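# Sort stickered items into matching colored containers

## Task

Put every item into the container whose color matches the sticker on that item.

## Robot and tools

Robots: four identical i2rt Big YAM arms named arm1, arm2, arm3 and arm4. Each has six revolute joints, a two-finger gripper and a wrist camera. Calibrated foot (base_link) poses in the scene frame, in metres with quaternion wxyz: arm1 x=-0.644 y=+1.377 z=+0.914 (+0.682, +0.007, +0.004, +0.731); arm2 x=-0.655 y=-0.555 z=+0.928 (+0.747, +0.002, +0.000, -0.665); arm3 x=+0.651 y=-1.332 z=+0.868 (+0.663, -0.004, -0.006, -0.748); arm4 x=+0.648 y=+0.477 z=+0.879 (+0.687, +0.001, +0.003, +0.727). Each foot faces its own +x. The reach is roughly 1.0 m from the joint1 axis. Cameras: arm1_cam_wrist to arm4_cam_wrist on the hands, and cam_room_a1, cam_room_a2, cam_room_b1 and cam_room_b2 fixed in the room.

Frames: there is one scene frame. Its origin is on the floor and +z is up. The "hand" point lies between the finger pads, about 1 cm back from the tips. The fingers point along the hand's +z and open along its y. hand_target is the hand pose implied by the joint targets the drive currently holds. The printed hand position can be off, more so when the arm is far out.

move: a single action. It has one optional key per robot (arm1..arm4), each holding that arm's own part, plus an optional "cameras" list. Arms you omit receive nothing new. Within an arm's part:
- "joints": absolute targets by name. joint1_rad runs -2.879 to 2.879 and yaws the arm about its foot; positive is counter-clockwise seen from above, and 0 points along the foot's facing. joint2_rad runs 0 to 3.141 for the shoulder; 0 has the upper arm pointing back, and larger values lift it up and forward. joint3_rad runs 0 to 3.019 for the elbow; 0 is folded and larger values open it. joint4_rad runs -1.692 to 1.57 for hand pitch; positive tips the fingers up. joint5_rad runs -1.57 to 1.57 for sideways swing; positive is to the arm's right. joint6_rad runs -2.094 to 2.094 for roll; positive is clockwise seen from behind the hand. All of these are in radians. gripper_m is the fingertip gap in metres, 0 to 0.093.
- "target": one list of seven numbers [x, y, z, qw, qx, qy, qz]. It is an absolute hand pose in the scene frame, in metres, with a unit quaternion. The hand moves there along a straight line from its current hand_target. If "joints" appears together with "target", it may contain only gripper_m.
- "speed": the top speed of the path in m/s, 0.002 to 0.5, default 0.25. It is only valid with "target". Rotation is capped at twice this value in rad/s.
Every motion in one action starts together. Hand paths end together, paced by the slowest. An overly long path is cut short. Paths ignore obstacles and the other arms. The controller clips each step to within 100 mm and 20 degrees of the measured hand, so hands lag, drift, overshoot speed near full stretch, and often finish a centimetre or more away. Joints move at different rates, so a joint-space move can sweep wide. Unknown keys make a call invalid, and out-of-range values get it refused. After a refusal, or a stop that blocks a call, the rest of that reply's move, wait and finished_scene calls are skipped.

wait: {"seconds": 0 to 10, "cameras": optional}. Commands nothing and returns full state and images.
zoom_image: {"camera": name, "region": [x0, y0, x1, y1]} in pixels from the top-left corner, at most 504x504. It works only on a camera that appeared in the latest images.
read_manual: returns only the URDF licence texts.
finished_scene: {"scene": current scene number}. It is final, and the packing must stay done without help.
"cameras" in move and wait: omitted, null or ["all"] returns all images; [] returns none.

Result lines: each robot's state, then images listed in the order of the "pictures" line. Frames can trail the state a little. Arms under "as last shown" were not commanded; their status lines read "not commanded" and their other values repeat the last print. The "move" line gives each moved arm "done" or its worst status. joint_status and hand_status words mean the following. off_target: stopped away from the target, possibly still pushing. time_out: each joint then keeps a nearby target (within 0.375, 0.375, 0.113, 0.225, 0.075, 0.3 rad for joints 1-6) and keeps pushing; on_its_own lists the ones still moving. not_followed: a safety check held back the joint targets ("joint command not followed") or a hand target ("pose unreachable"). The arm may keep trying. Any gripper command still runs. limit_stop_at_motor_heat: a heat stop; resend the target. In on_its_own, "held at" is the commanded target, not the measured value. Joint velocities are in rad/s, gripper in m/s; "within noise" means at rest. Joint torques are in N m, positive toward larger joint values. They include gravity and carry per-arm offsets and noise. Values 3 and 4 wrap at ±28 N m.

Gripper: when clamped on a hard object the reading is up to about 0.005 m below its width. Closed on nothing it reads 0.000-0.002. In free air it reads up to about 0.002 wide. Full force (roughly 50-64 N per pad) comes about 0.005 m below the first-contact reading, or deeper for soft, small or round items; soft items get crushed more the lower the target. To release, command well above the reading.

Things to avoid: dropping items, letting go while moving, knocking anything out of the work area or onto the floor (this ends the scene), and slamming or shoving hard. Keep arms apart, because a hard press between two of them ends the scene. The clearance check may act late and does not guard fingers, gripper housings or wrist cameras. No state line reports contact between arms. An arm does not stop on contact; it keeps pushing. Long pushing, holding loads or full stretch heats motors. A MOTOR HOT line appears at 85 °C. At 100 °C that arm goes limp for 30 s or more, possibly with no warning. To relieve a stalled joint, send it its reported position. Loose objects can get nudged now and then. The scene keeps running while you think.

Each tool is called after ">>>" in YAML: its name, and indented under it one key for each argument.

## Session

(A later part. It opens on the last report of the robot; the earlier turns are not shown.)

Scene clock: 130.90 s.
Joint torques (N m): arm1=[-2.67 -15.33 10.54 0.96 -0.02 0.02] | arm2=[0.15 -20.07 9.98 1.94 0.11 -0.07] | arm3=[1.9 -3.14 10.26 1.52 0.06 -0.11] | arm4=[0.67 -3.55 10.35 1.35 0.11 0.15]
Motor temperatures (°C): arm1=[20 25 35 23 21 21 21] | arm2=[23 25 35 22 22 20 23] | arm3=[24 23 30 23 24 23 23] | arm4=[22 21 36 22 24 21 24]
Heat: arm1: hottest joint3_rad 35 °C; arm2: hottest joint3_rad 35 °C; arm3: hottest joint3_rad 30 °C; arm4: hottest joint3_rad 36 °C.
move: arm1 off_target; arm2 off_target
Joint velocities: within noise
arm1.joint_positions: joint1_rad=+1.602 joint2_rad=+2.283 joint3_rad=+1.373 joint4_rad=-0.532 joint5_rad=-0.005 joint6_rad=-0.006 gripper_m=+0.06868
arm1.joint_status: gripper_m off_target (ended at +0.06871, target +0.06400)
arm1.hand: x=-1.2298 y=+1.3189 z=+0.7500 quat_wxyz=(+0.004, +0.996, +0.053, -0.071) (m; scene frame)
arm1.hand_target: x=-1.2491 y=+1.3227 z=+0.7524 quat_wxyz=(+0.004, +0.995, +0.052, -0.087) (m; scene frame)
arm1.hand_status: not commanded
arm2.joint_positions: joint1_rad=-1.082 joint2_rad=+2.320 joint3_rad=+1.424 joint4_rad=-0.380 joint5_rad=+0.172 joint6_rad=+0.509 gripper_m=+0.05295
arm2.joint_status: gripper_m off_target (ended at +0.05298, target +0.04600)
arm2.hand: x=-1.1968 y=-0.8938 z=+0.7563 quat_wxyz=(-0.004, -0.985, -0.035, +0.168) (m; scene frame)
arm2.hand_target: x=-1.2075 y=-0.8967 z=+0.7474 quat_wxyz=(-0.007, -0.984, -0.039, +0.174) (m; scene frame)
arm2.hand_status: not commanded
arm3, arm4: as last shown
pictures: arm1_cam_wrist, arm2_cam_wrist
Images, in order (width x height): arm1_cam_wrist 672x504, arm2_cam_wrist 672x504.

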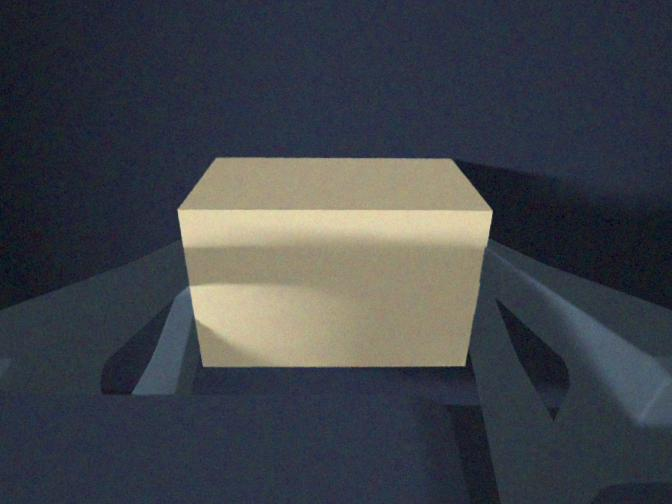

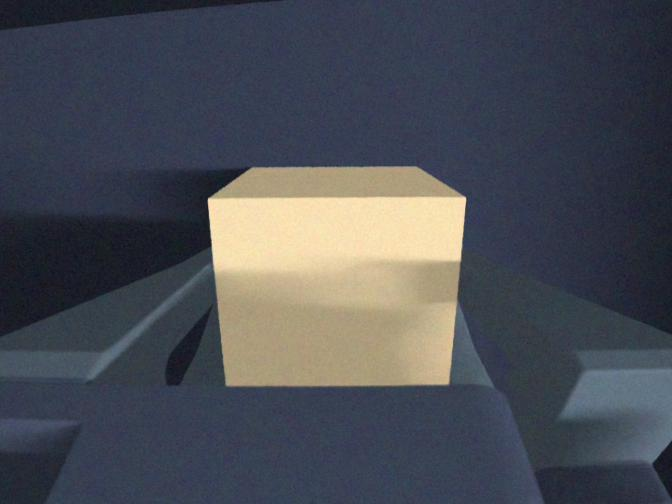

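>>> move:
  arm1: {"target": [-1.240, 1.32, 0.99, -0.0046, -0.9948, -0.0521, 0.0871], "speed": 0.22}
  arm2: {"target": [-1.20, -0.895, 0.99, -0.0068, -0.9840, -0.0387, 0.1735], "speed": 0.22}
  cameras: []

>>> move:
  arm1: {"joints": {"joint2_rad": 0.9, "joint3_rad": 0.9, "joint4_rad": -0.1, "joint5_rad": 0, "joint6_rad": 0}}
  arm2: {"joints": {"joint2_rad": 0.9, "joint3_rad": 0.9, "joint4_rad": -0.1, "joint5_rad": 0, "joint6_rad": 0}}
  cameras: ["arm1_cam_wrist", "arm2_cam_wrist", "cam_room_b1", "cam_room_b2"]

Scene clock: 138.10 s.
Joint torques (N m): arm1=[-2.02 -16.03 13.86 0.17 -0.02 -0.01] | arm2=[0.56 -21.48 14.02 0.72 0.17 -0.03] | arm3=[1.96 -3.31 10.28 1.55 0.06 -0.11] | arm4=[0.67 -4.19 10.36 1.24 0.1 0.16]
Motor temperatures (°C): arm1=[20 25 36 23 21 21 21] | arm2=[23 26 34 22 22 20 23] | arm3=[24 23 30 23 24 23 23] | arm4=[22 21 36 22 24 21 24]
Heat: arm1: hottest joint3_rad 36 °C; arm2: hottest joint3_rad 34 °C; arm3: hottest joint3_rad 30 °C; arm4: hottest joint3_rad 36 °C.
move: arm1 off_target; arm2 off_target
Joint velocities: within noise
arm1.joint_positions: joint1_rad=+1.602 joint2_rad=+1.917 joint3_rad=+1.442 joint4_rad=-0.982 joint5_rad=-0.005 joint6_rad=-0.006 gripper_m=+0.06868
arm1.joint_status: not commanded
arm1.hand: x=-1.2219 y=+1.3188 z=+0.9678 quat_wxyz=(+0.004, +0.997, +0.053, -0.064) (m; scene frame)
arm1.hand_target: x=-1.2390 y=+1.3201 z=+0.9903 quat_wxyz=(+0.005, +0.995, +0.052, -0.087) (m; scene frame)
arm1.hand_status: off_target (0.029 m and 2.6 deg from the pose sent, 0.240 m and 1.8 deg at the start)
arm2.joint_positions: joint1_rad=-1.082 joint2_rad=+1.943 joint3_rad=+1.445 joint4_rad=-0.807 joint5_rad=+0.172 joint6_rad=+0.509 gripper_m=+0.05295
arm2.joint_status: not commanded
arm2.hand: x=-1.1838 y=-0.8851 z=+0.9674 quat_wxyz=(+0.004, -0.987, -0.037, +0.156) (m; scene frame)
arm2.hand_target: x=-1.1990 y=-0.8944 z=+0.9904 quat_wxyz=(-0.007, -0.984, -0.039, +0.174) (m; scene frame)
arm2.hand_status: off_target (0.030 m and 2.4 deg from the pose sent, 0.234 m and 0.8 deg at the start)
arm3, arm4: as last shown
pictures: none
No camera images: "cameras" was empty.

Scene clock: 139.83 s.
Joint torques (N m): arm1=[-1.79 -2.08 12.78 2.43 0.06 0.08] | arm2=[0.5 -5.66 11.67 3.29 -0.17 -0.08] | arm3=[1.9 -3.19 10.22 1.52 0.06 -0.11] | arm4=[0.67 -3.78 10.5 1.25 0.08 0.16]
Motor temperatures (°C): arm1=[20 25 36 23 21 21 21] | arm2=[23 26 34 22 22 20 23] | arm3=[24 23 30 23 24 23 23] | arm4=[22 21 36 22 24 21 24]
Heat: arm1: hottest joint3_rad 36 °C; arm2: hottest joint3_rad 34 °C; arm3: hottest joint3_rad 30 °C; arm4: hottest joint3_rad 36 °C.
move: arm1 done; arm2 done
Joint velocities: within noise
arm1.joint_positions: joint1_rad=+1.602 joint2_rad=+0.893 joint3_rad=+0.893 joint4_rad=-0.118 joint5_rad=-0.002 joint6_rad=-0.006 gripper_m=+0.06868
arm1.joint_status: all done
arm1.hand: x=-1.0981 y=+1.3302 z=+1.3603 quat_wxyz=(+0.030, +0.741, +0.041, -0.669) (m; scene frame)
arm1.hand_target: x=-1.1011 y=+1.3327 z=+1.3659 quat_wxyz=(+0.030, +0.735, +0.036, -0.676) (m; scene frame)
arm1.hand_status: not commanded
arm2.joint_positions: joint1_rad=-1.082 joint2_rad=+0.891 joint3_rad=+0.908 joint4_rad=-0.118 joint5_rad=+0.003 joint6_rad=+0.015 gripper_m=+0.05294
arm2.joint_status: all done
arm2.hand: x=-1.0374 y=-0.8195 z=+1.3761 quat_wxyz=(-0.203, -0.711, -0.216, +0.638) (m; scene frame)
arm2.hand_target: x=-1.0401 y=-0.8212 z=+1.3713 quat_wxyz=(-0.199, -0.709, -0.221, +0.639) (m; scene frame)
arm2.hand_status: not commanded
arm3, arm4: as last shown
pictures: arm1_cam_wrist, arm2_cam_wrist, cam_room_b1, cam_room_b2
Images, in order (width x height): arm1_cam_wrist 672x504, arm2_cam_wrist 672x504, cam_room_b1 672x504, cam_room_b2 672x504.

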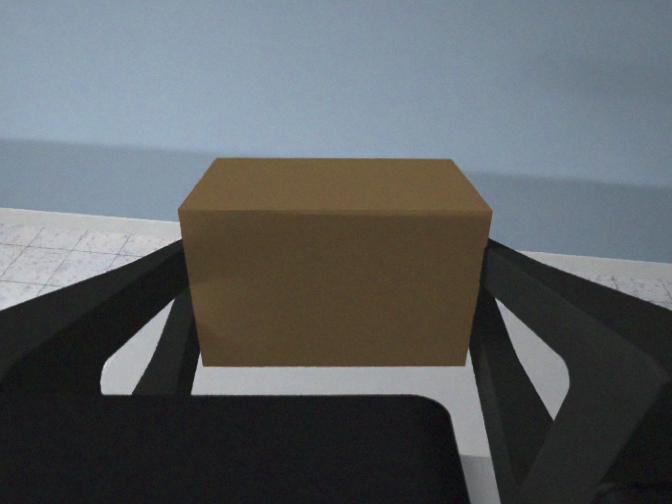

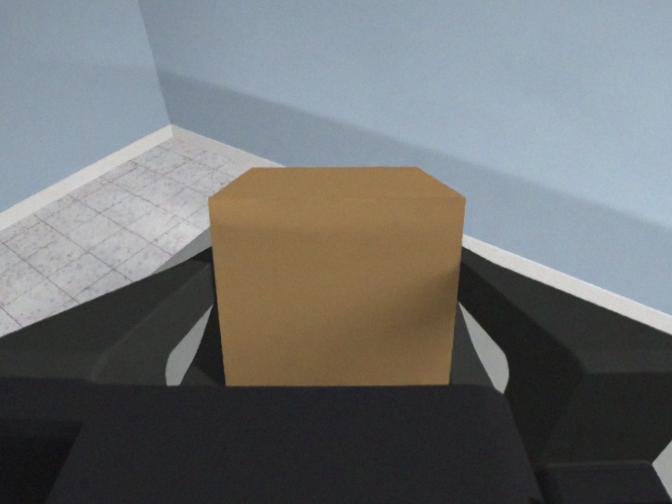

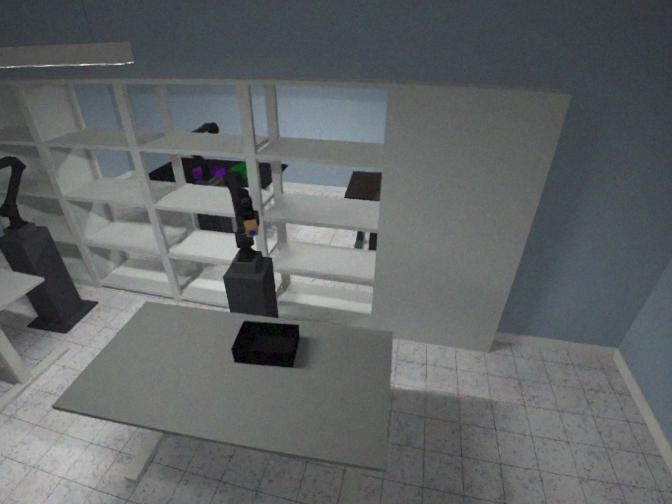

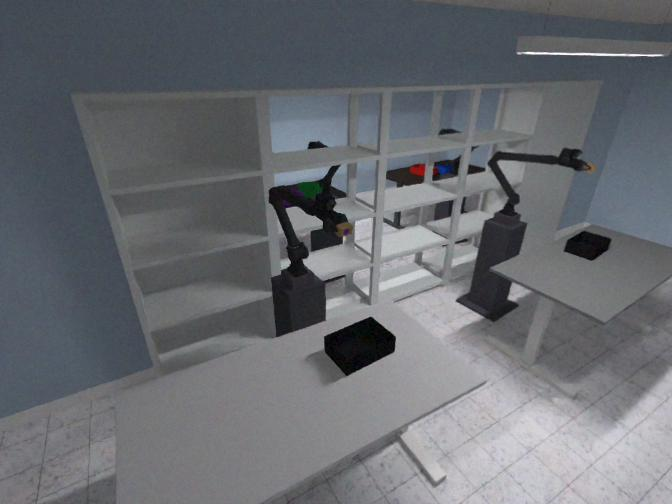

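>>> zoom_image:
  camera: "cam_room_b2"
  region: [324, 210, 364, 240]

>>> zoom_image:
  camera: "cam_room_b1"
  region: [230, 210, 270, 240]

>>> zoom_image:
  camera: "cam_room_b2"
  region: [568, 150, 608, 180]

Scaled by 12.600.

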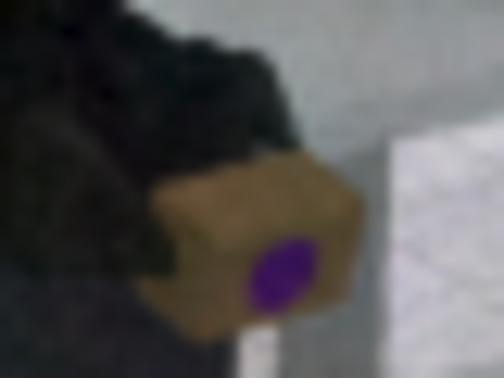

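Scaled by 12.600.

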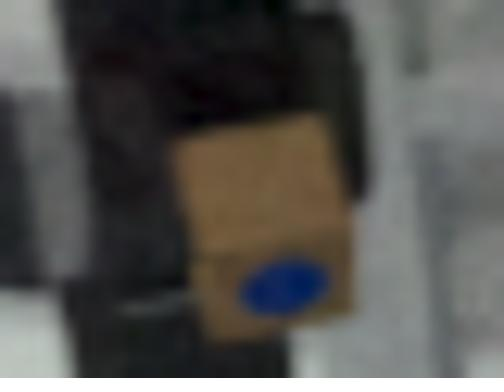

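Scaled by 12.600.

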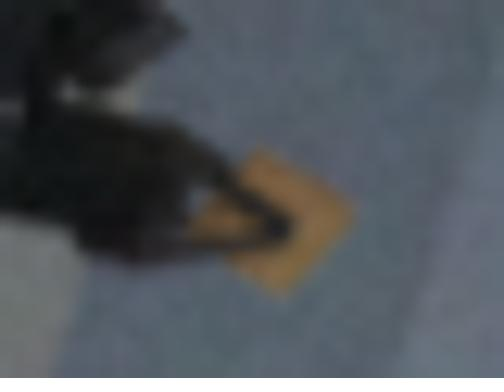

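>>> move:
  arm1: {"joints": {"joint2_rad": 0.8, "joint3_rad": 0.8, "joint4_rad": -1.05, "joint5_rad": 0, "joint6_rad": 0}}
  arm2: {"joints": {"joint2_rad": 0.8, "joint3_rad": 0.8, "joint4_rad": -1.05, "joint5_rad": 0, "joint6_rad": 0}}
  arm3: {"joints": {"joint1_rad": -1.98}}
  arm4: {"joints": {"joint1_rad": 0.885}}
  cameras: []

>>> move:
  arm1: {"joints": {"joint1_rad": -2.254}}
  arm2: {"joints": {"joint1_rad": 0.924}}
  cameras: ["arm1_cam_wrist", "arm2_cam_wrist"]

Scene clock: 180.73 s.
Joint torques (N m): arm1=[-1.96 -1.44 12.45 0.79 0.08 0.09] | arm2=[0.62 -5.01 11.1 1.32 -0.18 -0.08] | arm3=[0.67 -3.43 10.26 1.54 -0.01 -0.1] | arm4=[0.97 -3.43 10.36 1.2 0.1 0.14]
Motor temperatures (°C): arm1=[20 24 35 23 21 21 22] | arm2=[23 25 34 22 22 20 24] | arm3=[24 23 30 23 24 23 23] | arm4=[22 21 37 22 24 21 24]
Heat: arm1: hottest joint3_rad 35 °C; arm2: hottest joint3_rad 34 °C; arm3: hottest joint3_rad 30 °C; arm4: hottest joint3_rad 37 °C.
move: arm1 done; arm2 done; arm3 done; arm4 done
Joint velocities: within noise
arm1.joint_positions: joint1_rad=+1.602 joint2_rad=+0.805 joint3_rad=+0.790 joint4_rad=-1.042 joint5_rad=-0.002 joint6_rad=-0.006 gripper_m=+0.06868
arm1.joint_status: all done
arm1.hand: x=-0.9496 y=+1.3459 z=+1.1493 quat_wxyz=(+0.011, +0.964, +0.052, -0.261) (m; scene frame)
arm1.hand_target: x=-0.9497 y=+1.3478 z=+1.1549 quat_wxyz=(+0.011, +0.963, +0.046, -0.265) (m; scene frame)
arm1.hand_status: not commanded
arm2.joint_positions: joint1_rad=-1.082 joint2_rad=+0.806 joint3_rad=+0.806 joint4_rad=-1.039 joint5_rad=+0.003 joint6_rad=+0.014 gripper_m=+0.05294
arm2.joint_status: all done
arm2.hand: x=-0.9155 y=-0.7347 z=+1.1661 quat_wxyz=(-0.077, -0.923, -0.281, +0.250) (m; scene frame)
arm2.hand_target: x=-0.9118 y=-0.7322 z=+1.1632 quat_wxyz=(-0.075, -0.923, -0.288, +0.244) (m; scene frame)
arm2.hand_status: not commanded
arm3.joint_positions: joint1_rad=-1.971 joint2_rad=+0.799 joint3_rad=+0.894 joint4_rad=-1.111 joint5_rad=+0.001 joint6_rad=+0.005 gripper_m=+0.09006
arm3.joint_status: all done
arm3.hand: x=+0.3768 y=-1.1700 z=+1.1416 quat_wxyz=(+0.064, -0.929, +0.252, +0.263) (m; scene frame)
arm3.hand_target: x=+0.3751 y=-1.1658 z=+1.1456 quat_wxyz=(+0.068, -0.927, +0.253, +0.269) (m; scene frame)
arm3.hand_status: not commanded
arm4.joint_positions: joint1_rad=+0.883 joint2_rad=+0.801 joint3_rad=+0.883 joint4_rad=-1.113 joint5_rad=-0.001 joint6_rad=-0.011 gripper_m=+0.09012
arm4.joint_status: all done
arm4.hand: x=+0.3957 y=+0.6638 z=+1.1498 quat_wxyz=(-0.082, +0.917, -0.295, -0.255) (m; scene frame)
arm4.hand_target: x=+0.3910 y=+0.6669 z=+1.1605 quat_wxyz=(-0.085, +0.912, -0.298, -0.269) (m; scene frame)
arm4.hand_status: not commanded
pictures: none
No camera images: "cameras" was empty.

Scene clock: 183.77 s.
Joint torques (N m): arm1=[-2.08 -1.14 12.44 0.96 -0.04 0.12] | arm2=[1.03 -5.01 11.07 1.31 0 -0.06] | arm3=[0.62 -3.55 10.25 1.5 -0.01 -0.1] | arm4=[0.91 -3.43 10.37 1.36 0.1 0.15]
Motor temperatures (°C): arm1=[20 24 35 23 21 21 22] | arm2=[23 25 33 22 22 20 24] | arm3=[24 23 30 23 24 23 23] | arm4=[22 21 37 22 24 21 24]
Heat: arm1: hottest joint3_rad 35 °C; arm2: hottest joint3_rad 33 °C; arm3: hottest joint3_rad 30 °C; arm4: hottest joint3_rad 37 °C.
move: arm1 done; arm2 done
Joint velocities: within noise
arm1.joint_positions: joint1_rad=-2.249 joint2_rad=+0.805 joint3_rad=+0.790 joint4_rad=-1.042 joint5_rad=+0.002 joint6_rad=-0.006 gripper_m=+0.06870
arm1.joint_status: all done
arm1.hand: x=-0.3855 y=+1.1981 z=+1.1401 quat_wxyz=(-0.234, -0.287, -0.925, +0.079) (m; scene frame)
arm1.hand_target: x=-0.3861 y=+1.1971 z=+1.1457 quat_wxyz=(-0.238, -0.292, -0.923, +0.079) (m; scene frame)
arm1.hand_status: not commanded
arm2.joint_positions: joint1_rad=+0.922 joint2_rad=+0.806 joint3_rad=+0.806 joint4_rad=-1.039 joint5_rad=+0.000 joint6_rad=+0.013 gripper_m=+0.05293
arm2.joint_status: all done
arm2.hand: x=-0.3839 y=-0.7164 z=+1.1672 quat_wxyz=(-0.255, -0.260, -0.929, +0.066) (m; scene frame)
arm2.hand_target: x=-0.3874 y=-0.7136 z=+1.1643 quat_wxyz=(-0.249, -0.253, -0.932, +0.066) (m; scene frame)
arm2.hand_status: not commanded
arm3, arm4: as last shown
pictures: arm1_cam_wrist, arm2_cam_wrist
Images, in order (width x height): arm1_cam_wrist 672x504, arm2_cam_wrist 672x504.

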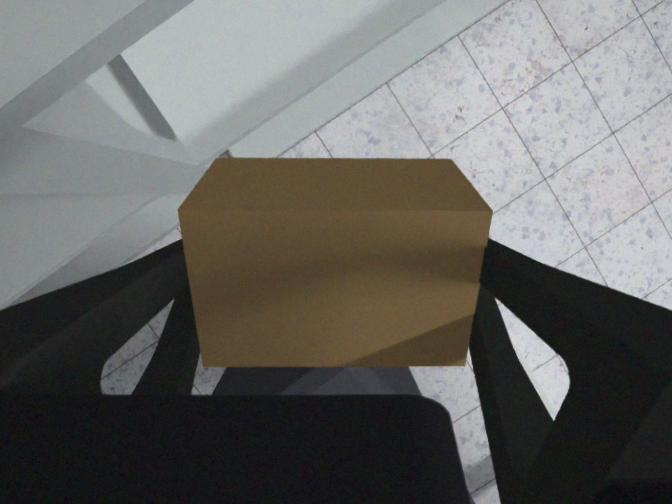

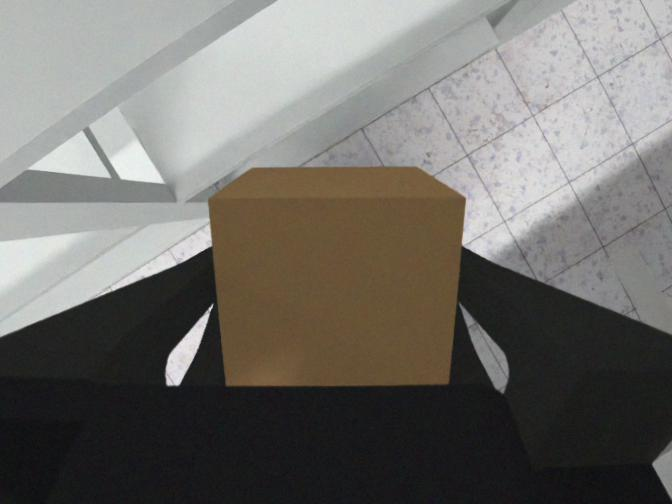

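>>> move:
  arm1: {"target": [-0.045, 0.957, 1.155, 0.247, 0.2888, 0.9217, -0.0774], "speed": 0.28}
  arm2: {"target": [-0.035, -0.925, 1.165, 0.2498, 0.253, 0.932, -0.0678], "speed": 0.28}
  cameras: ["arm1_cam_wrist", "arm2_cam_wrist"]

Scene clock: 192.40 s.
Joint torques (N m): arm1=[-2.61 -16.97 17.69 0.73 -0.07 0.04] | arm2=[0.44 -20.42 17.17 1.21 0.03 -0.09] | arm3=[0.73 -3.31 10.25 1.51 -0.01 -0.1] | arm4=[0.85 -3.78 10.37 1.37 0.11 0.16]
Motor temperatures (°C): arm1=[20 24 36 23 21 21 22] | arm2=[23 25 34 22 22 20 24] | arm3=[24 23 30 23 24 23 23] | arm4=[22 21 37 22 24 21 24]
Heat: arm1: hottest joint3_rad 36 °C; arm2: hottest joint3_rad 34 °C; arm3: hottest joint3_rad 30 °C; arm4: hottest joint3_rad 37 °C.
move: arm1 off_target; arm2 off_target
Joint velocities: within noise
arm1.joint_positions: joint1_rad=-2.249 joint2_rad=+1.926 joint3_rad=+1.860 joint4_rad=-1.025 joint5_rad=-0.008 joint6_rad=-0.006 gripper_m=+0.06870
arm1.joint_status: not commanded
arm1.hand: x=-0.0560 y=+0.9701 z=+1.1223 quat_wxyz=(-0.220, -0.288, -0.930, +0.069) (m; scene frame)
arm1.hand_target: x=-0.0467 y=+0.9583 z=+1.1552 quat_wxyz=(-0.248, -0.289, -0.922, +0.078) (m; scene frame)
arm1.hand_status: off_target (0.037 m and 3.4 deg from the pose sent, 0.417 m and 1.5 deg at the start)
arm2.joint_positions: joint1_rad=+0.922 joint2_rad=+1.901 joint3_rad=+1.817 joint4_rad=-0.998 joint5_rad=+0.000 joint6_rad=+0.008 gripper_m=+0.05293
arm2.joint_status: not commanded
arm2.hand: x=-0.0482 y=-0.9140 z=+1.1455 quat_wxyz=(-0.234, -0.259, -0.935, +0.061) (m; scene frame)
arm2.hand_target: x=-0.0363 y=-0.9242 z=+1.1650 quat_wxyz=(-0.251, -0.253, -0.932, +0.068) (m; scene frame)
arm2.hand_status: off_target (0.026 m and 2.1 deg from the pose sent, 0.406 m and 1.1 deg at the start)
arm3, arm4: as last shown
pictures: arm1_cam_wrist, arm2_cam_wrist
Images, in order (width x height): arm1_cam_wrist 672x504, arm2_cam_wrist 672x504.

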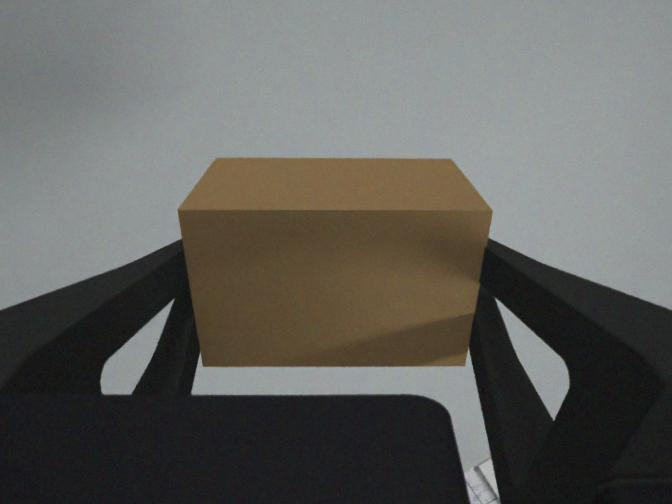

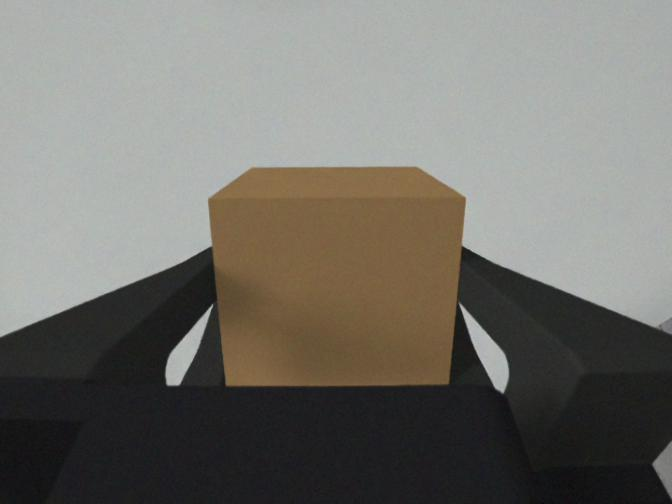

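>>> move:
  arm1: {"target": [-0.012, 0.936, 1.065, 0.108, 0.2971, 0.9481, -0.0339], "speed": 0.12}
  arm2: {"target": [-0.004, -0.937, 1.065, 0.1758, 0.2578, 0.9489, -0.0478], "speed": 0.12}
  cameras: ["arm1_cam_wrist", "arm2_cam_wrist"]

Scene clock: 200.13 s.
Joint torques (N m): arm1=[-2.32 -20.31 16.87 0.43 0.07 0.04] | arm2=[1.26 -22.42 16.68 0.91 0.15 -0.01] | arm3=[0.67 -3.31 10.24 1.51 -0.01 -0.11] | arm4=[1.03 -3.43 10.43 1.33 0.11 0.14]
Motor temperatures (°C): arm1=[20 24 38 23 21 21 22] | arm2=[23 26 36 22 22 20 24] | arm3=[24 23 30 23 24 23 23] | arm4=[22 21 38 22 24 21 24]
Heat: arm1: hottest joint3_rad 38 °C; arm2: hottest joint3_rad 36 °C; arm3: hottest joint3_rad 30 °C; arm4: hottest joint3_rad 38 °C.
move: arm1 off_target; arm2 off_target
Joint velocities: within noise
arm1.joint_positions: joint1_rad=-2.249 joint2_rad=+2.304 joint3_rad=+2.341 joint4_rad=-1.414 joint5_rad=-0.008 joint6_rad=-0.006 gripper_m=+0.06870
arm1.joint_status: not commanded
arm1.hand: x=-0.0221 y=+0.9457 z=+1.0426 quat_wxyz=(-0.086, -0.295, -0.951, +0.026) (m; scene frame)
arm1.hand_target: x=-0.0132 y=+0.9370 z=+1.0653 quat_wxyz=(-0.109, -0.297, -0.948, +0.034) (m; scene frame)
arm1.hand_status: off_target (0.026 m and 2.7 deg from the pose sent, 0.080 m and 13.7 deg at the start)
arm2.joint_positions: joint1_rad=+0.922 joint2_rad=+2.122 joint3_rad=+1.967 joint4_rad=-1.075 joint5_rad=+0.001 joint6_rad=+0.008 gripper_m=+0.05293
arm2.joint_status: not commanded
arm2.hand: x=-0.0200 y=-0.9304 z=+1.0550 quat_wxyz=(-0.164, -0.263, -0.950, +0.043) (m; scene frame)
arm2.hand_target: x=-0.0050 y=-0.9363 z=+1.0651 quat_wxyz=(-0.177, -0.258, -0.949, +0.048) (m; scene frame)
arm2.hand_status: off_target (0.020 m and 1.6 deg from the pose sent, 0.095 m and 7.0 deg at the start)
arm3, arm4: as last shown
pictures: arm1_cam_wrist, arm2_cam_wrist
Images, in order (width x height): arm1_cam_wrist 672x504, arm2_cam_wrist 672x504.

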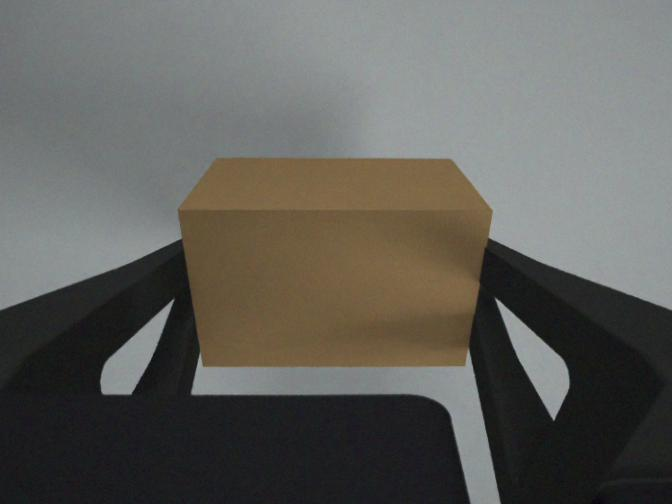

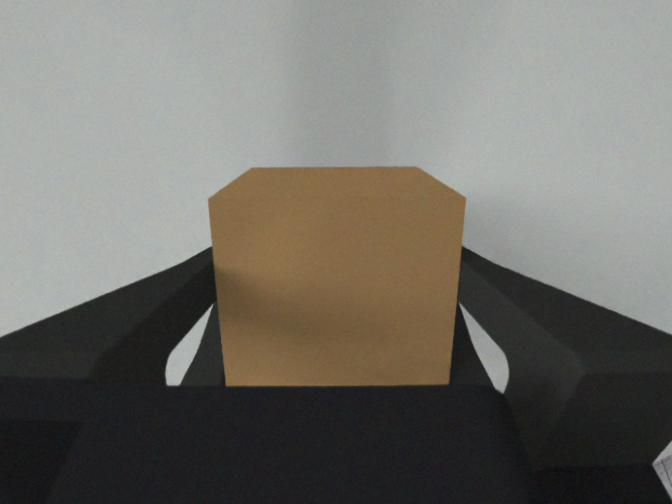

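>>> move:
  arm1: {"target": [-0.012, 0.936, 1.032, 0.100, 0.2982, 0.9488, -0.0314], "speed": 0.05}
  arm2: {"target": [-0.006, -0.937, 1.035, 0.1758, 0.2578, 0.9489, -0.0478], "speed": 0.05}
  cameras: []

>>> move:
  arm1: {"target": [-0.012, 0.936, 1.022, 0.100, 0.2982, 0.9488, -0.0314], "speed": 0.03}
  arm2: {"target": [-0.006, -0.937, 1.022, 0.1758, 0.2578, 0.9489, -0.0478], "speed": 0.03}
  cameras: []

Scene clock: 205.77 s.
Joint torques (N m): arm1=[-1.96 -20.31 12.53 1.18 0.07 0.08] | arm2=[1.08 -21.83 11.7 2.28 0.12 -0.02] | arm3=[0.73 -3.49 10.28 1.52 -0.01 -0.1] | arm4=[1.08 -3.49 10.36 1.31 0.14 0.13]
Motor temperatures (°C): arm1=[20 25 38 23 21 21 22] | arm2=[23 26 36 22 22 20 24] | arm3=[24 23 30 23 24 23 23] | arm4=[22 21 38 22 24 21 24]
Heat: arm1: hottest joint3_rad 38 °C; arm2: hottest joint3_rad 36 °C; arm3: hottest joint3_rad 30 °C; arm4: hottest joint3_rad 38 °C.
move: arm1 done; arm2 off_target
Joint velocities: within noise
arm1.joint_positions: joint1_rad=-2.249 joint2_rad=+2.317 joint3_rad=+2.341 joint4_rad=-1.389 joint5_rad=-0.008 joint6_rad=-0.006 gripper_m=+0.06870
arm1.joint_status: not commanded
arm1.hand: x=-0.0171 y=+0.9422 z=+1.0339 quat_wxyz=(-0.092, -0.295, -0.951, +0.028) (m; scene frame)
arm1.hand_target: x=-0.0122 y=+0.9362 z=+1.0321 quat_wxyz=(-0.100, -0.298, -0.949, +0.031) (m; scene frame)
arm1.hand_status: done (0.008 m and 1.1 deg from the pose sent, 0.017 m and 1.8 deg at the start)
arm2.joint_positions: joint1_rad=+0.922 joint2_rad=+2.124 joint3_rad=+1.967 joint4_rad=-1.036 joint5_rad=+0.001 joint6_rad=+0.008 gripper_m=+0.05293
arm2.joint_status: not commanded
arm2.hand: x=-0.0123 y=-0.9350 z=+1.0567 quat_wxyz=(-0.182, -0.262, -0.947, +0.047) (m; scene frame)
arm2.hand_target: x=-0.0069 y=-0.9365 z=+1.0351 quat_wxyz=(-0.176, -0.258, -0.949, +0.048) (m; scene frame)
arm2.hand_status: off_target (0.023 m and 0.9 deg from the pose sent, 0.025 m and 1.6 deg at the start)
arm3, arm4: as last shown
pictures: none
No camera images: "cameras" was empty.

Scene clock: 206.80 s.
Joint torques (N m): arm1=[-2.02 -20.54 11.02 1.35 0.09 0.05] | arm2=[1.03 -22.07 10.3 2.29 0.12 -0.02] | arm3=[0.67 -3.37 10.24 1.5 0 -0.1] | arm4=[0.85 -3.25 10.52 1.36 0.1 0.16]
Motor temperatures (°C): arm1=[20 25 38 23 21 21 22] | arm2=[23 26 36 22 22 20 24] | arm3=[24 23 30 23 24 23 23] | arm4=[22 21 38 22 24 21 24]
Heat: arm1: hottest joint3_rad 38 °C; arm2: hottest joint3_rad 36 °C; arm3: hottest joint3_rad 30 °C; arm4: hottest joint3_rad 38 °C.
move: arm1 done; arm2 off_target
Joint velocities: within noise
arm1.joint_positions: joint1_rad=-2.249 joint2_rad=+2.318 joint3_rad=+2.331 joint4_rad=-1.363 joint5_rad=-0.008 joint6_rad=-0.006 gripper_m=+0.06870
arm1.joint_status: not commanded
arm1.hand: x=-0.0141 y=+0.9401 z=+1.0304 quat_wxyz=(-0.099, -0.295, -0.950, +0.030) (m; scene frame)
arm1.hand_target: x=-0.0121 y=+0.9362 z=+1.0220 quat_wxyz=(-0.100, -0.298, -0.949, +0.031) (m; scene frame)
arm1.hand_status: done (0.010 m and 0.4 deg from the pose sent, 0.014 m and 1.1 deg at the start)
arm2.joint_positions: joint1_rad=+0.922 joint2_rad=+2.133 joint3_rad=+1.962 joint4_rad=-1.008 joint5_rad=+0.001 joint6_rad=+0.008 gripper_m=+0.05293
arm2.joint_status: not commanded
arm2.hand: x=-0.0080 y=-0.9375 z=+1.0505 quat_wxyz=(-0.189, -0.262, -0.945, +0.049) (m; scene frame)
arm2.hand_target: x=-0.0070 y=-0.9364 z=+1.0223 quat_wxyz=(-0.176, -0.258, -0.949, +0.048) (m; scene frame)
arm2.hand_status: off_target (0.029 m and 1.6 deg from the pose sent, 0.035 m and 0.9 deg at the start)
arm3, arm4: as last shown
pictures: none
No camera images: "cameras" was empty.

>>> move:
  arm1: {"target": [-0.012, 0.937, 1.012, 0.095, 0.2985, 0.9493, -0.0299], "speed": 0.03}
  arm2: {"target": [-0.010, -0.935, 1.005, 0.168, 0.2585, 0.9505, -0.0458], "speed": 0.03}
  cameras: ["arm1_cam_wrist", "arm2_cam_wrist"]

Scene clock: 211.03 s.
Joint torques (N m): arm1=[-2.14 -20.37 11.1 1.22 0.08 0.07] | arm2=[0.97 -22.07 10.22 2.25 0.13 -0.01] | arm3=[0.67 -3.31 10.26 1.52 -0.01 -0.1] | arm4=[0.79 -4.07 10.43 1.35 0.1 0.16]
Motor temperatures (°C): arm1=[20 25 38 23 21 21 22] | arm2=[23 26 35 22 22 20 24] | arm3=[24 23 30 23 24 23 23] | arm4=[22 21 38 22 24 21 24]
Heat: arm1: hottest joint3_rad 38 °C; arm2: hottest joint3_rad 35 °C; arm3: hottest joint3_rad 30 °C; arm4: hottest joint3_rad 38 °C.
move: arm1 off_target; arm2 off_target
Joint velocities: within noise
arm1.joint_positions: joint1_rad=-2.249 joint2_rad=+2.325 joint3_rad=+2.323 joint4_rad=-1.356 joint5_rad=-0.008 joint6_rad=-0.005 gripper_m=+0.06870
arm1.joint_status: not commanded
arm1.hand: x=-0.0145 y=+0.9402 z=+1.0218 quat_wxyz=(-0.095, -0.295, -0.950, +0.029) (m; scene frame)
arm1.hand_target: x=-0.0122 y=+0.9372 z=+1.0120 quat_wxyz=(-0.095, -0.298, -0.949, +0.030) (m; scene frame)
arm1.hand_status: off_target (0.011 m and 0.4 deg from the pose sent, 0.019 m and 0.6 deg at the start)
arm2.joint_positions: joint1_rad=+0.922 joint2_rad=+2.142 joint3_rad=+1.936 joint4_rad=-0.989 joint5_rad=+0.001 joint6_rad=+0.008 gripper_m=+0.05293
arm2.joint_status: not commanded
arm2.hand: x=-0.0111 y=-0.9356 z=+1.0333 quat_wxyz=(-0.181, -0.263, -0.947, +0.047) (m; scene frame)
arm2.hand_target: x=-0.0109 y=-0.9345 z=+1.0054 quat_wxyz=(-0.168, -0.258, -0.950, +0.046) (m; scene frame)
arm2.hand_status: off_target (0.028 m and 1.6 deg from the pose sent, 0.046 m and 2.5 deg at the start)
arm3, arm4: as last shown
pictures: arm1_cam_wrist, arm2_cam_wrist
Images, in order (width x height): arm1_cam_wrist 672x504, arm2_cam_wrist 672x504.

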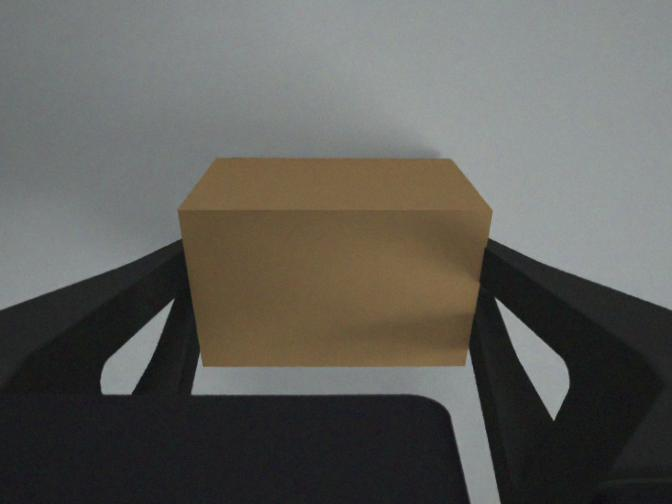

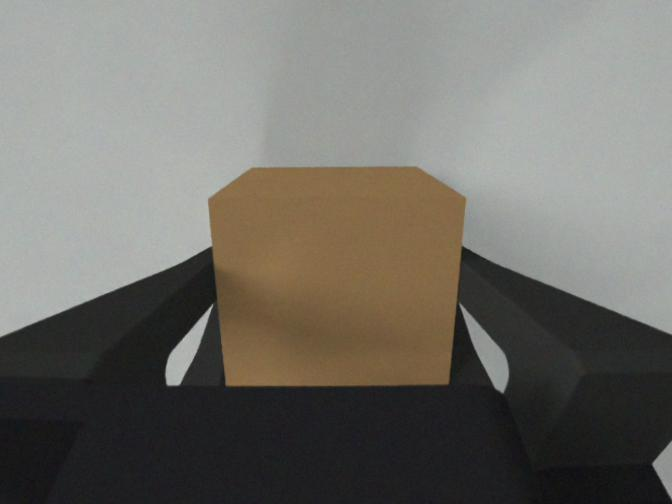

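>>> move:
  arm1: {"target": [-0.012, 0.937, 1.002, 0.090, 0.2985, 0.9498, -0.0284], "speed": 0.03}
  arm2: {"target": [-0.012, -0.934, 0.995, 0.160, 0.2591, 0.9516, -0.0436], "speed": 0.03}
  cameras: []

>>> move:
  arm1: {"target": [-0.012, 0.937, 0.997, 0.085, 0.2988, 0.9502, -0.0269], "speed": 0.03}
  arm2: {"target": [-0.014, -0.933, 0.985, 0.155, 0.2595, 0.9522, -0.0423], "speed": 0.03}
  cameras: ["arm1_cam_wrist", "arm2_cam_wrist"]

Scene clock: 217.30 s.
Joint torques (N m): arm1=[-1.85 -19.37 10.69 1.33 0.09 0.08] | arm2=[0.91 -21.71 9.87 2.14 0.11 -0.02] | arm3=[0.73 -3.43 10.19 1.55 -0.01 -0.11] | arm4=[1.03 -3.49 10.37 1.36 0.1 0.14]
Motor temperatures (°C): arm1=[20 26 37 23 21 21 22] | arm2=[23 26 36 22 22 20 25] | arm3=[24 23 30 23 24 23 23] | arm4=[22 21 38 22 24 21 24]
Heat: arm1: hottest joint3_rad 37 °C; arm2: hottest joint3_rad 36 °C; arm3: hottest joint3_rad 30 °C; arm4: hottest joint3_rad 38 °C.
move: arm1 off_target; arm2 off_target
Joint velocities: within noise
arm1.joint_positions: joint1_rad=-2.249 joint2_rad=+2.326 joint3_rad=+2.323 joint4_rad=-1.353 joint5_rad=-0.008 joint6_rad=-0.005 gripper_m=+0.06870
arm1.joint_status: not commanded
arm1.hand: x=-0.0139 y=+0.9398 z=+1.0217 quat_wxyz=(-0.096, -0.295, -0.950, +0.030) (m; scene frame)
arm1.hand_target: x=-0.0125 y=+0.9375 z=+1.0022 quat_wxyz=(-0.090, -0.298, -0.950, +0.028) (m; scene frame)
arm1.hand_status: off_target (0.020 m and 0.8 deg from the pose sent, 0.020 m and 0.7 deg at the start)
arm2.joint_positions: joint1_rad=+0.922 joint2_rad=+2.150 joint3_rad=+1.936 joint4_rad=-0.988 joint5_rad=+0.001 joint6_rad=+0.008 gripper_m=+0.05293
arm2.joint_status: not commanded
arm2.hand: x=-0.0112 y=-0.9356 z=+1.0281 quat_wxyz=(-0.178, -0.263, -0.947, +0.046) (m; scene frame)
arm2.hand_target: x=-0.0131 y=-0.9334 z=+0.9956 quat_wxyz=(-0.160, -0.259, -0.952, +0.044) (m; scene frame)
arm2.hand_status: off_target (0.033 m and 2.1 deg from the pose sent, 0.038 m and 2.5 deg at the start)
arm3, arm4: as last shown
pictures: none
No camera images: "cameras" was empty.

Scene clock: 218.27 s.
Joint torques (N m): arm1=[-1.79 -18.37 11.3 1.13 0.06 0.11] | arm2=[0.91 -21.25 9.02 2.35 0.08 0] | arm3=[0.56 -3.43 10.24 1.51 -0.01 -0.11] | arm4=[0.91 -3.19 10.44 1.28 0.09 0.12]
Motor temperatures (°C): arm1=[20 26 37 23 21 21 22] | arm2=[23 26 35 22 22 20 25] | arm3=[24 23 30 23 24 23 23] | arm4=[22 21 38 22 24 21 24]
Heat: arm1: hottest joint3_rad 37 °C; arm2: hottest joint3_rad 35 °C; arm3: hottest joint3_rad 30 °C; arm4: hottest joint3_rad 38 °C.
move: arm1 off_target; arm2 off_target
Joint velocities: within noise
arm1.joint_positions: joint1_rad=-2.249 joint2_rad=+2.327 joint3_rad=+2.323 joint4_rad=-1.353 joint5_rad=-0.008 joint6_rad=-0.005 gripper_m=+0.06870
arm1.joint_status: not commanded
arm1.hand: x=-0.0139 y=+0.9398 z=+1.0211 quat_wxyz=(-0.095, -0.295, -0.950, +0.030) (m; scene frame)
arm1.hand_target: x=-0.0127 y=+0.9376 z=+0.9972 quat_wxyz=(-0.085, -0.299, -0.950, +0.027) (m; scene frame)
arm1.hand_status: off_target (0.024 m and 1.3 deg from the pose sent, 0.025 m and 1.4 deg at the start)
arm2.joint_positions: joint1_rad=+0.922 joint2_rad=+2.150 joint3_rad=+1.933 joint4_rad=-0.984 joint5_rad=+0.002 joint6_rad=+0.008 gripper_m=+0.05293
arm2.joint_status: not commanded
arm2.hand: x=-0.0113 y=-0.9356 z=+1.0270 quat_wxyz=(-0.178, -0.263, -0.947, +0.047) (m; scene frame)
arm2.hand_target: x=-0.0156 y=-0.9321 z=+0.9860 quat_wxyz=(-0.155, -0.259, -0.952, +0.042) (m; scene frame)
arm2.hand_status: off_target (0.042 m and 2.8 deg from the pose sent, 0.043 m and 2.7 deg at the start)
arm3.joint_positions: joint1_rad=-1.971 joint2_rad=+0.799 joint3_rad=+0.894 joint4_rad=-1.111 joint5_rad=+0.001 joint6_rad=+0.005 gripper_m=+0.09006
arm3.joint_status: not commanded
arm3.hand: x=+0.3768 y=-1.1700 z=+1.1416 quat_wxyz=(+0.064, -0.929, +0.252, +0.263) (m; scene frame)
arm3.hand_target: x=+0.3751 y=-1.1658 z=+1.1456 quat_wxyz=(+0.068, -0.927, +0.253, +0.269) (m; scene frame)
arm3.hand_status: not commanded
arm4.joint_positions: joint1_rad=+0.883 joint2_rad=+0.801 joint3_rad=+0.883 joint4_rad=-1.113 joint5_rad=-0.001 joint6_rad=-0.011 gripper_m=+0.09012
arm4.joint_status: not commanded
arm4.hand: x=+0.3957 y=+0.6638 z=+1.1498 quat_wxyz=(-0.082, +0.917, -0.295, -0.255) (m; scene frame)
arm4.hand_target: x=+0.3910 y=+0.6669 z=+1.1605 quat_wxyz=(-0.085, +0.912, -0.298, -0.269) (m; scene frame)
arm4.hand_status: not commanded
pictures: arm1_cam_wrist, arm2_cam_wrist
Images, in order (width x height): arm1_cam_wrist 672x504, arm2_cam_wrist 672x504.

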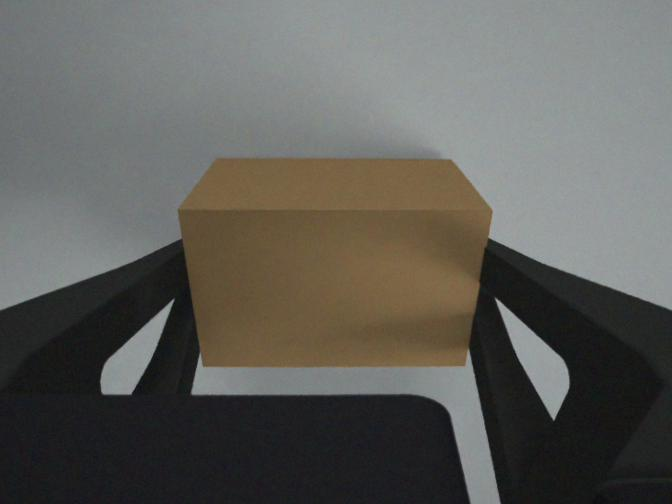

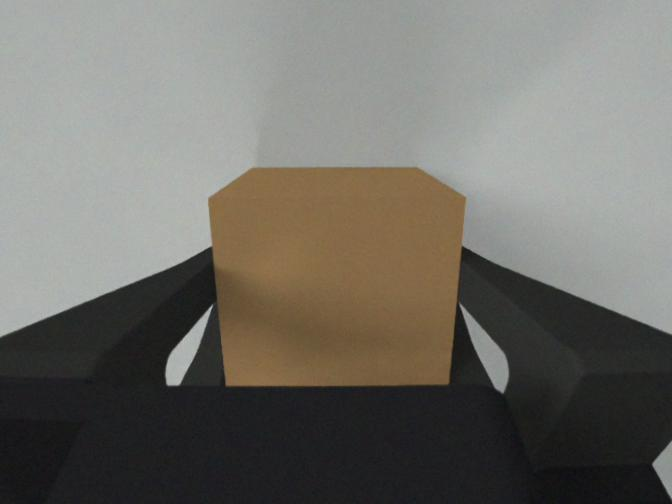

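>>> move:
  arm1: {"target": [-0.013, 0.939, 1.014, 0.095, 0.2985, 0.9493, -0.0299], "speed": 0.03}
  arm2: {"target": [-0.012, -0.934, 1.008, 0.175, 0.258, 0.949, -0.0478], "speed": 0.03}
  cameras: []

>>> move:
  arm1: {"joints": {"gripper_m": 0.09}}
  arm2: {"joints": {"gripper_m": 0.09}}
  cameras: ["arm1_cam_wrist", "arm2_cam_wrist"]

Scene clock: 224.07 s.
Joint torques (N m): arm1=[-1.55 -21.36 10.15 1.17 0.08 0.13] | arm2=[0.91 -24.06 8.92 2.37 0.03 -0.02] | arm3=[0.73 -3.37 10.26 1.57 0 -0.11] | arm4=[0.91 -3.55 10.4 1.36 0.12 0.15]
Motor temperatures (°C): arm1=[20 26 36 23 21 21 22] | arm2=[23 26 35 22 22 20 25] | arm3=[24 23 31 23 24 23 23] | arm4=[22 21 38 22 24 21 24]
Heat: arm1: hottest joint3_rad 36 °C; arm2: hottest joint3_rad 35 °C; arm3: hottest joint3_rad 31 °C; arm4: hottest joint3_rad 38 °C.
move: arm1 done; arm2 off_target
Joint velocities: within noise
arm1.joint_positions: joint1_rad=-2.249 joint2_rad=+2.327 joint3_rad=+2.323 joint4_rad=-1.353 joint5_rad=-0.008 joint6_rad=-0.005 gripper_m=+0.06870
arm1.joint_status: not commanded
arm1.hand: x=-0.0139 y=+0.9398 z=+1.0211 quat_wxyz=(-0.095, -0.295, -0.950, +0.030) (m; scene frame)
arm1.hand_target: x=-0.0131 y=+0.9391 z=+1.0140 quat_wxyz=(-0.095, -0.298, -0.949, +0.030) (m; scene frame)
arm1.hand_status: done (0.007 m and 0.4 deg from the pose sent, 0.007 m and 0.4 deg at the start)
arm2.joint_positions: joint1_rad=+0.922 joint2_rad=+2.149 joint3_rad=+1.929 joint4_rad=-0.970 joint5_rad=+0.003 joint6_rad=+0.008 gripper_m=+0.05293
arm2.joint_status: not commanded
arm2.hand: x=-0.0096 y=-0.9369 z=+1.0272 quat_wxyz=(-0.183, -0.263, -0.946, +0.049) (m; scene frame)
arm2.hand_target: x=-0.0123 y=-0.9338 z=+1.0083 quat_wxyz=(-0.175, -0.258, -0.949, +0.048) (m; scene frame)
arm2.hand_status: off_target (0.020 m and 1.1 deg from the pose sent, 0.019 m and 0.7 deg at the start)
arm3, arm4: as last shown
pictures: none
No camera images: "cameras" was empty.

Scene clock: 224.63 s.
Joint torques (N m): arm1=[-2.08 -21.19 10.91 1.28 0.09 0.1] | arm2=[1.08 -24.06 10.06 2.14 0.04 -0.01] | arm3=[0.67 -3.43 10.22 1.51 -0.01 -0.1] | arm4=[0.79 -3.25 10.45 1.42 0.11 0.16]
Motor temperatures (°C): arm1=[20 26 36 23 21 21 22] | arm2=[23 26 35 22 22 20 25] | arm3=[24 23 31 23 24 23 23] | arm4=[22 21 38 22 24 21 24]
Heat: arm1: hottest joint3_rad 36 °C; arm2: hottest joint3_rad 35 °C; arm3: hottest joint3_rad 31 °C; arm4: hottest joint3_rad 38 °C.
move: arm1 done; arm2 done
Joint velocities: within noise
arm1.joint_positions: joint1_rad=-2.249 joint2_rad=+2.327 joint3_rad=+2.316 joint4_rad=-1.353 joint5_rad=-0.008 joint6_rad=-0.005 gripper_m=+0.08996
arm1.joint_status: all done
arm1.hand: x=-0.0154 y=+0.9408 z=+1.0179 quat_wxyz=(-0.092, -0.295, -0.950, +0.029) (m; scene frame)
arm1.hand_target: x=-0.0130 y=+0.9391 z=+1.0141 quat_wxyz=(-0.095, -0.298, -0.949, +0.030) (m; scene frame)
arm1.hand_status: not commanded
arm2.joint_positions: joint1_rad=+0.922 joint2_rad=+2.149 joint3_rad=+1.915 joint4_rad=-0.965 joint5_rad=+0.003 joint6_rad=+0.008 gripper_m=+0.08994
arm2.joint_status: all done
arm2.hand: x=-0.0123 y=-0.9353 z=+1.0212 quat_wxyz=(-0.179, -0.263, -0.947, +0.048) (m; scene frame)
arm2.hand_target: x=-0.0122 y=-0.9339 z=+1.0084 quat_wxyz=(-0.175, -0.258, -0.949, +0.048) (m; scene frame)
arm2.hand_status: not commanded
arm3, arm4: as last shown
pictures: arm1_cam_wrist, arm2_cam_wrist
Images, in order (width x height): arm1_cam_wrist 672x504, arm2_cam_wrist 672x504.

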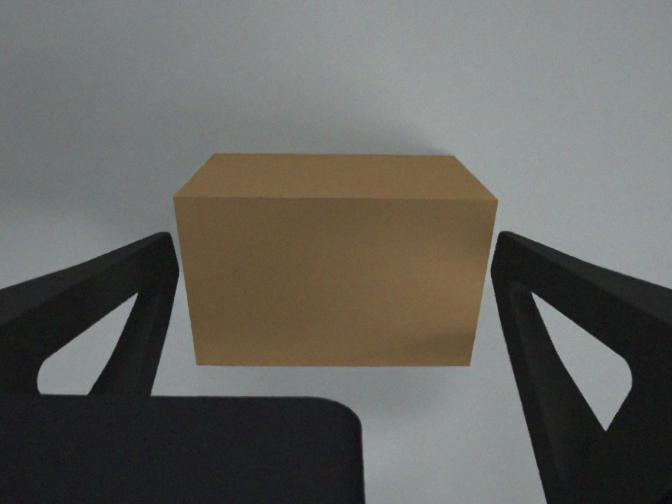

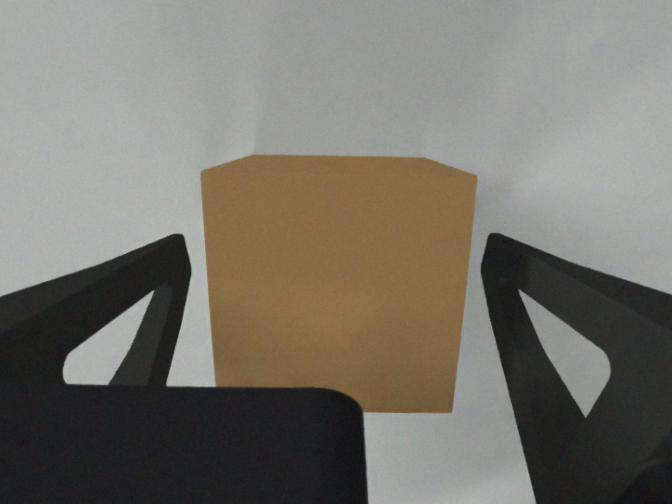

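>>> move:
  arm1: {"target": [-0.045, 0.962, 1.125, 0.17, 0.295, 0.938, -0.054], "speed": 0.15}
  arm2: {"target": [-0.065, -0.904, 1.125, 0.2498, 0.253, 0.932, -0.0678], "speed": 0.15}
  cameras: ["arm1_cam_wrist", "arm2_cam_wrist"]

Scene clock: 262.27 s.
Joint torques (N m): arm1=[-1.61 -19.9 11.33 1.35 0.11 0.13] | arm2=[0.91 -21.36 10.25 2.44 -0.04 -0.04] | arm3=[0.62 -3.43 10.19 1.55 0 -0.11] | arm4=[1.03 -3.14 10.39 1.22 0.11 0.14]
Motor temperatures (°C): arm1=[20 29 37 23 21 21 22] | arm2=[23 29 34 22 22 20 23] | arm3=[24 23 31 23 24 23 23] | arm4=[22 21 38 22 24 21 24]
Heat: arm1: hottest joint3_rad 37 °C; arm2: hottest joint3_rad 34 °C; arm3: hottest joint3_rad 31 °C; arm4: hottest joint3_rad 38 °C.
move: arm1 off_target; arm2 done
Joint velocities: within noise
arm1.joint_positions: joint1_rad=-2.249 joint2_rad=+2.054 joint3_rad=+2.075 joint4_rad=-1.247 joint5_rad=-0.007 joint6_rad=-0.005 gripper_m=+0.08996
arm1.joint_status: not commanded
arm1.hand: x=-0.0472 y=+0.9636 z=+1.1147 quat_wxyz=(-0.157, -0.292, -0.942, +0.050) (m; scene frame)
arm1.hand_target: x=-0.0451 y=+0.9621 z=+1.1250 quat_wxyz=(-0.170, -0.295, -0.939, +0.054) (m; scene frame)
arm1.hand_status: off_target (0.011 m and 1.6 deg from the pose sent, 0.113 m and 9.5 deg at the start)
arm2.joint_positions: joint1_rad=+0.922 joint2_rad=+1.838 joint3_rad=+1.671 joint4_rad=-0.885 joint5_rad=+0.003 joint6_rad=+0.008 gripper_m=+0.08994
arm2.joint_status: not commanded
arm2.hand: x=-0.0649 y=-0.9048 z=+1.1288 quat_wxyz=(-0.248, -0.259, -0.931, +0.066) (m; scene frame)
arm2.hand_target: x=-0.0650 y=-0.9040 z=+1.1251 quat_wxyz=(-0.250, -0.253, -0.932, +0.068) (m; scene frame)
arm2.hand_status: done (0.004 m and 0.7 deg from the pose sent, 0.121 m and 8.7 deg at the start)
arm3, arm4: as last shown
pictures: arm1_cam_wrist, arm2_cam_wrist
Images, in order (width x height): arm1_cam_wrist 672x504, arm2_cam_wrist 672x504.

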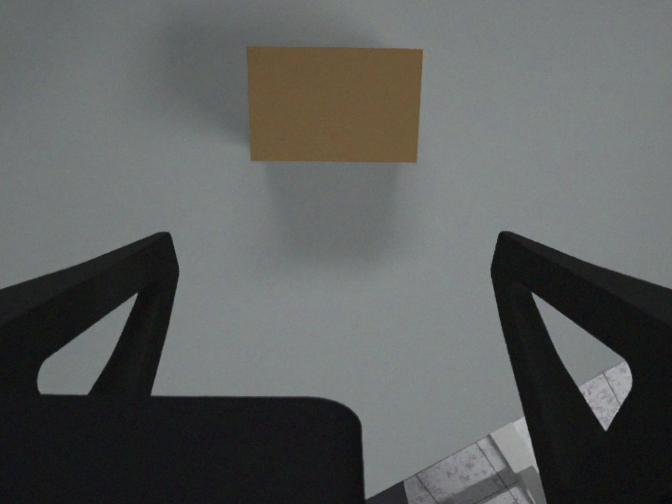

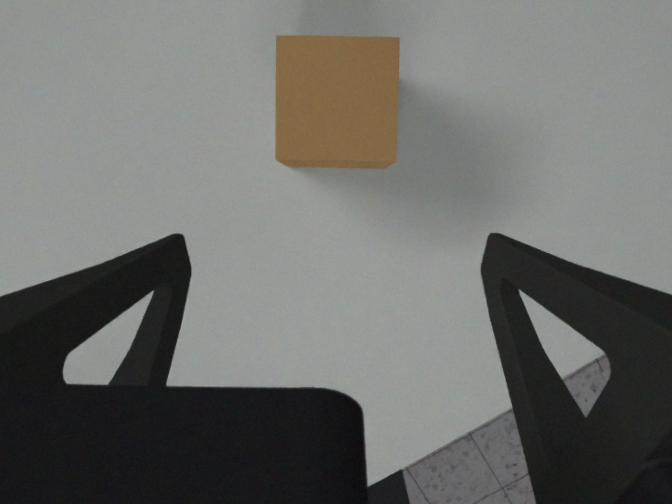

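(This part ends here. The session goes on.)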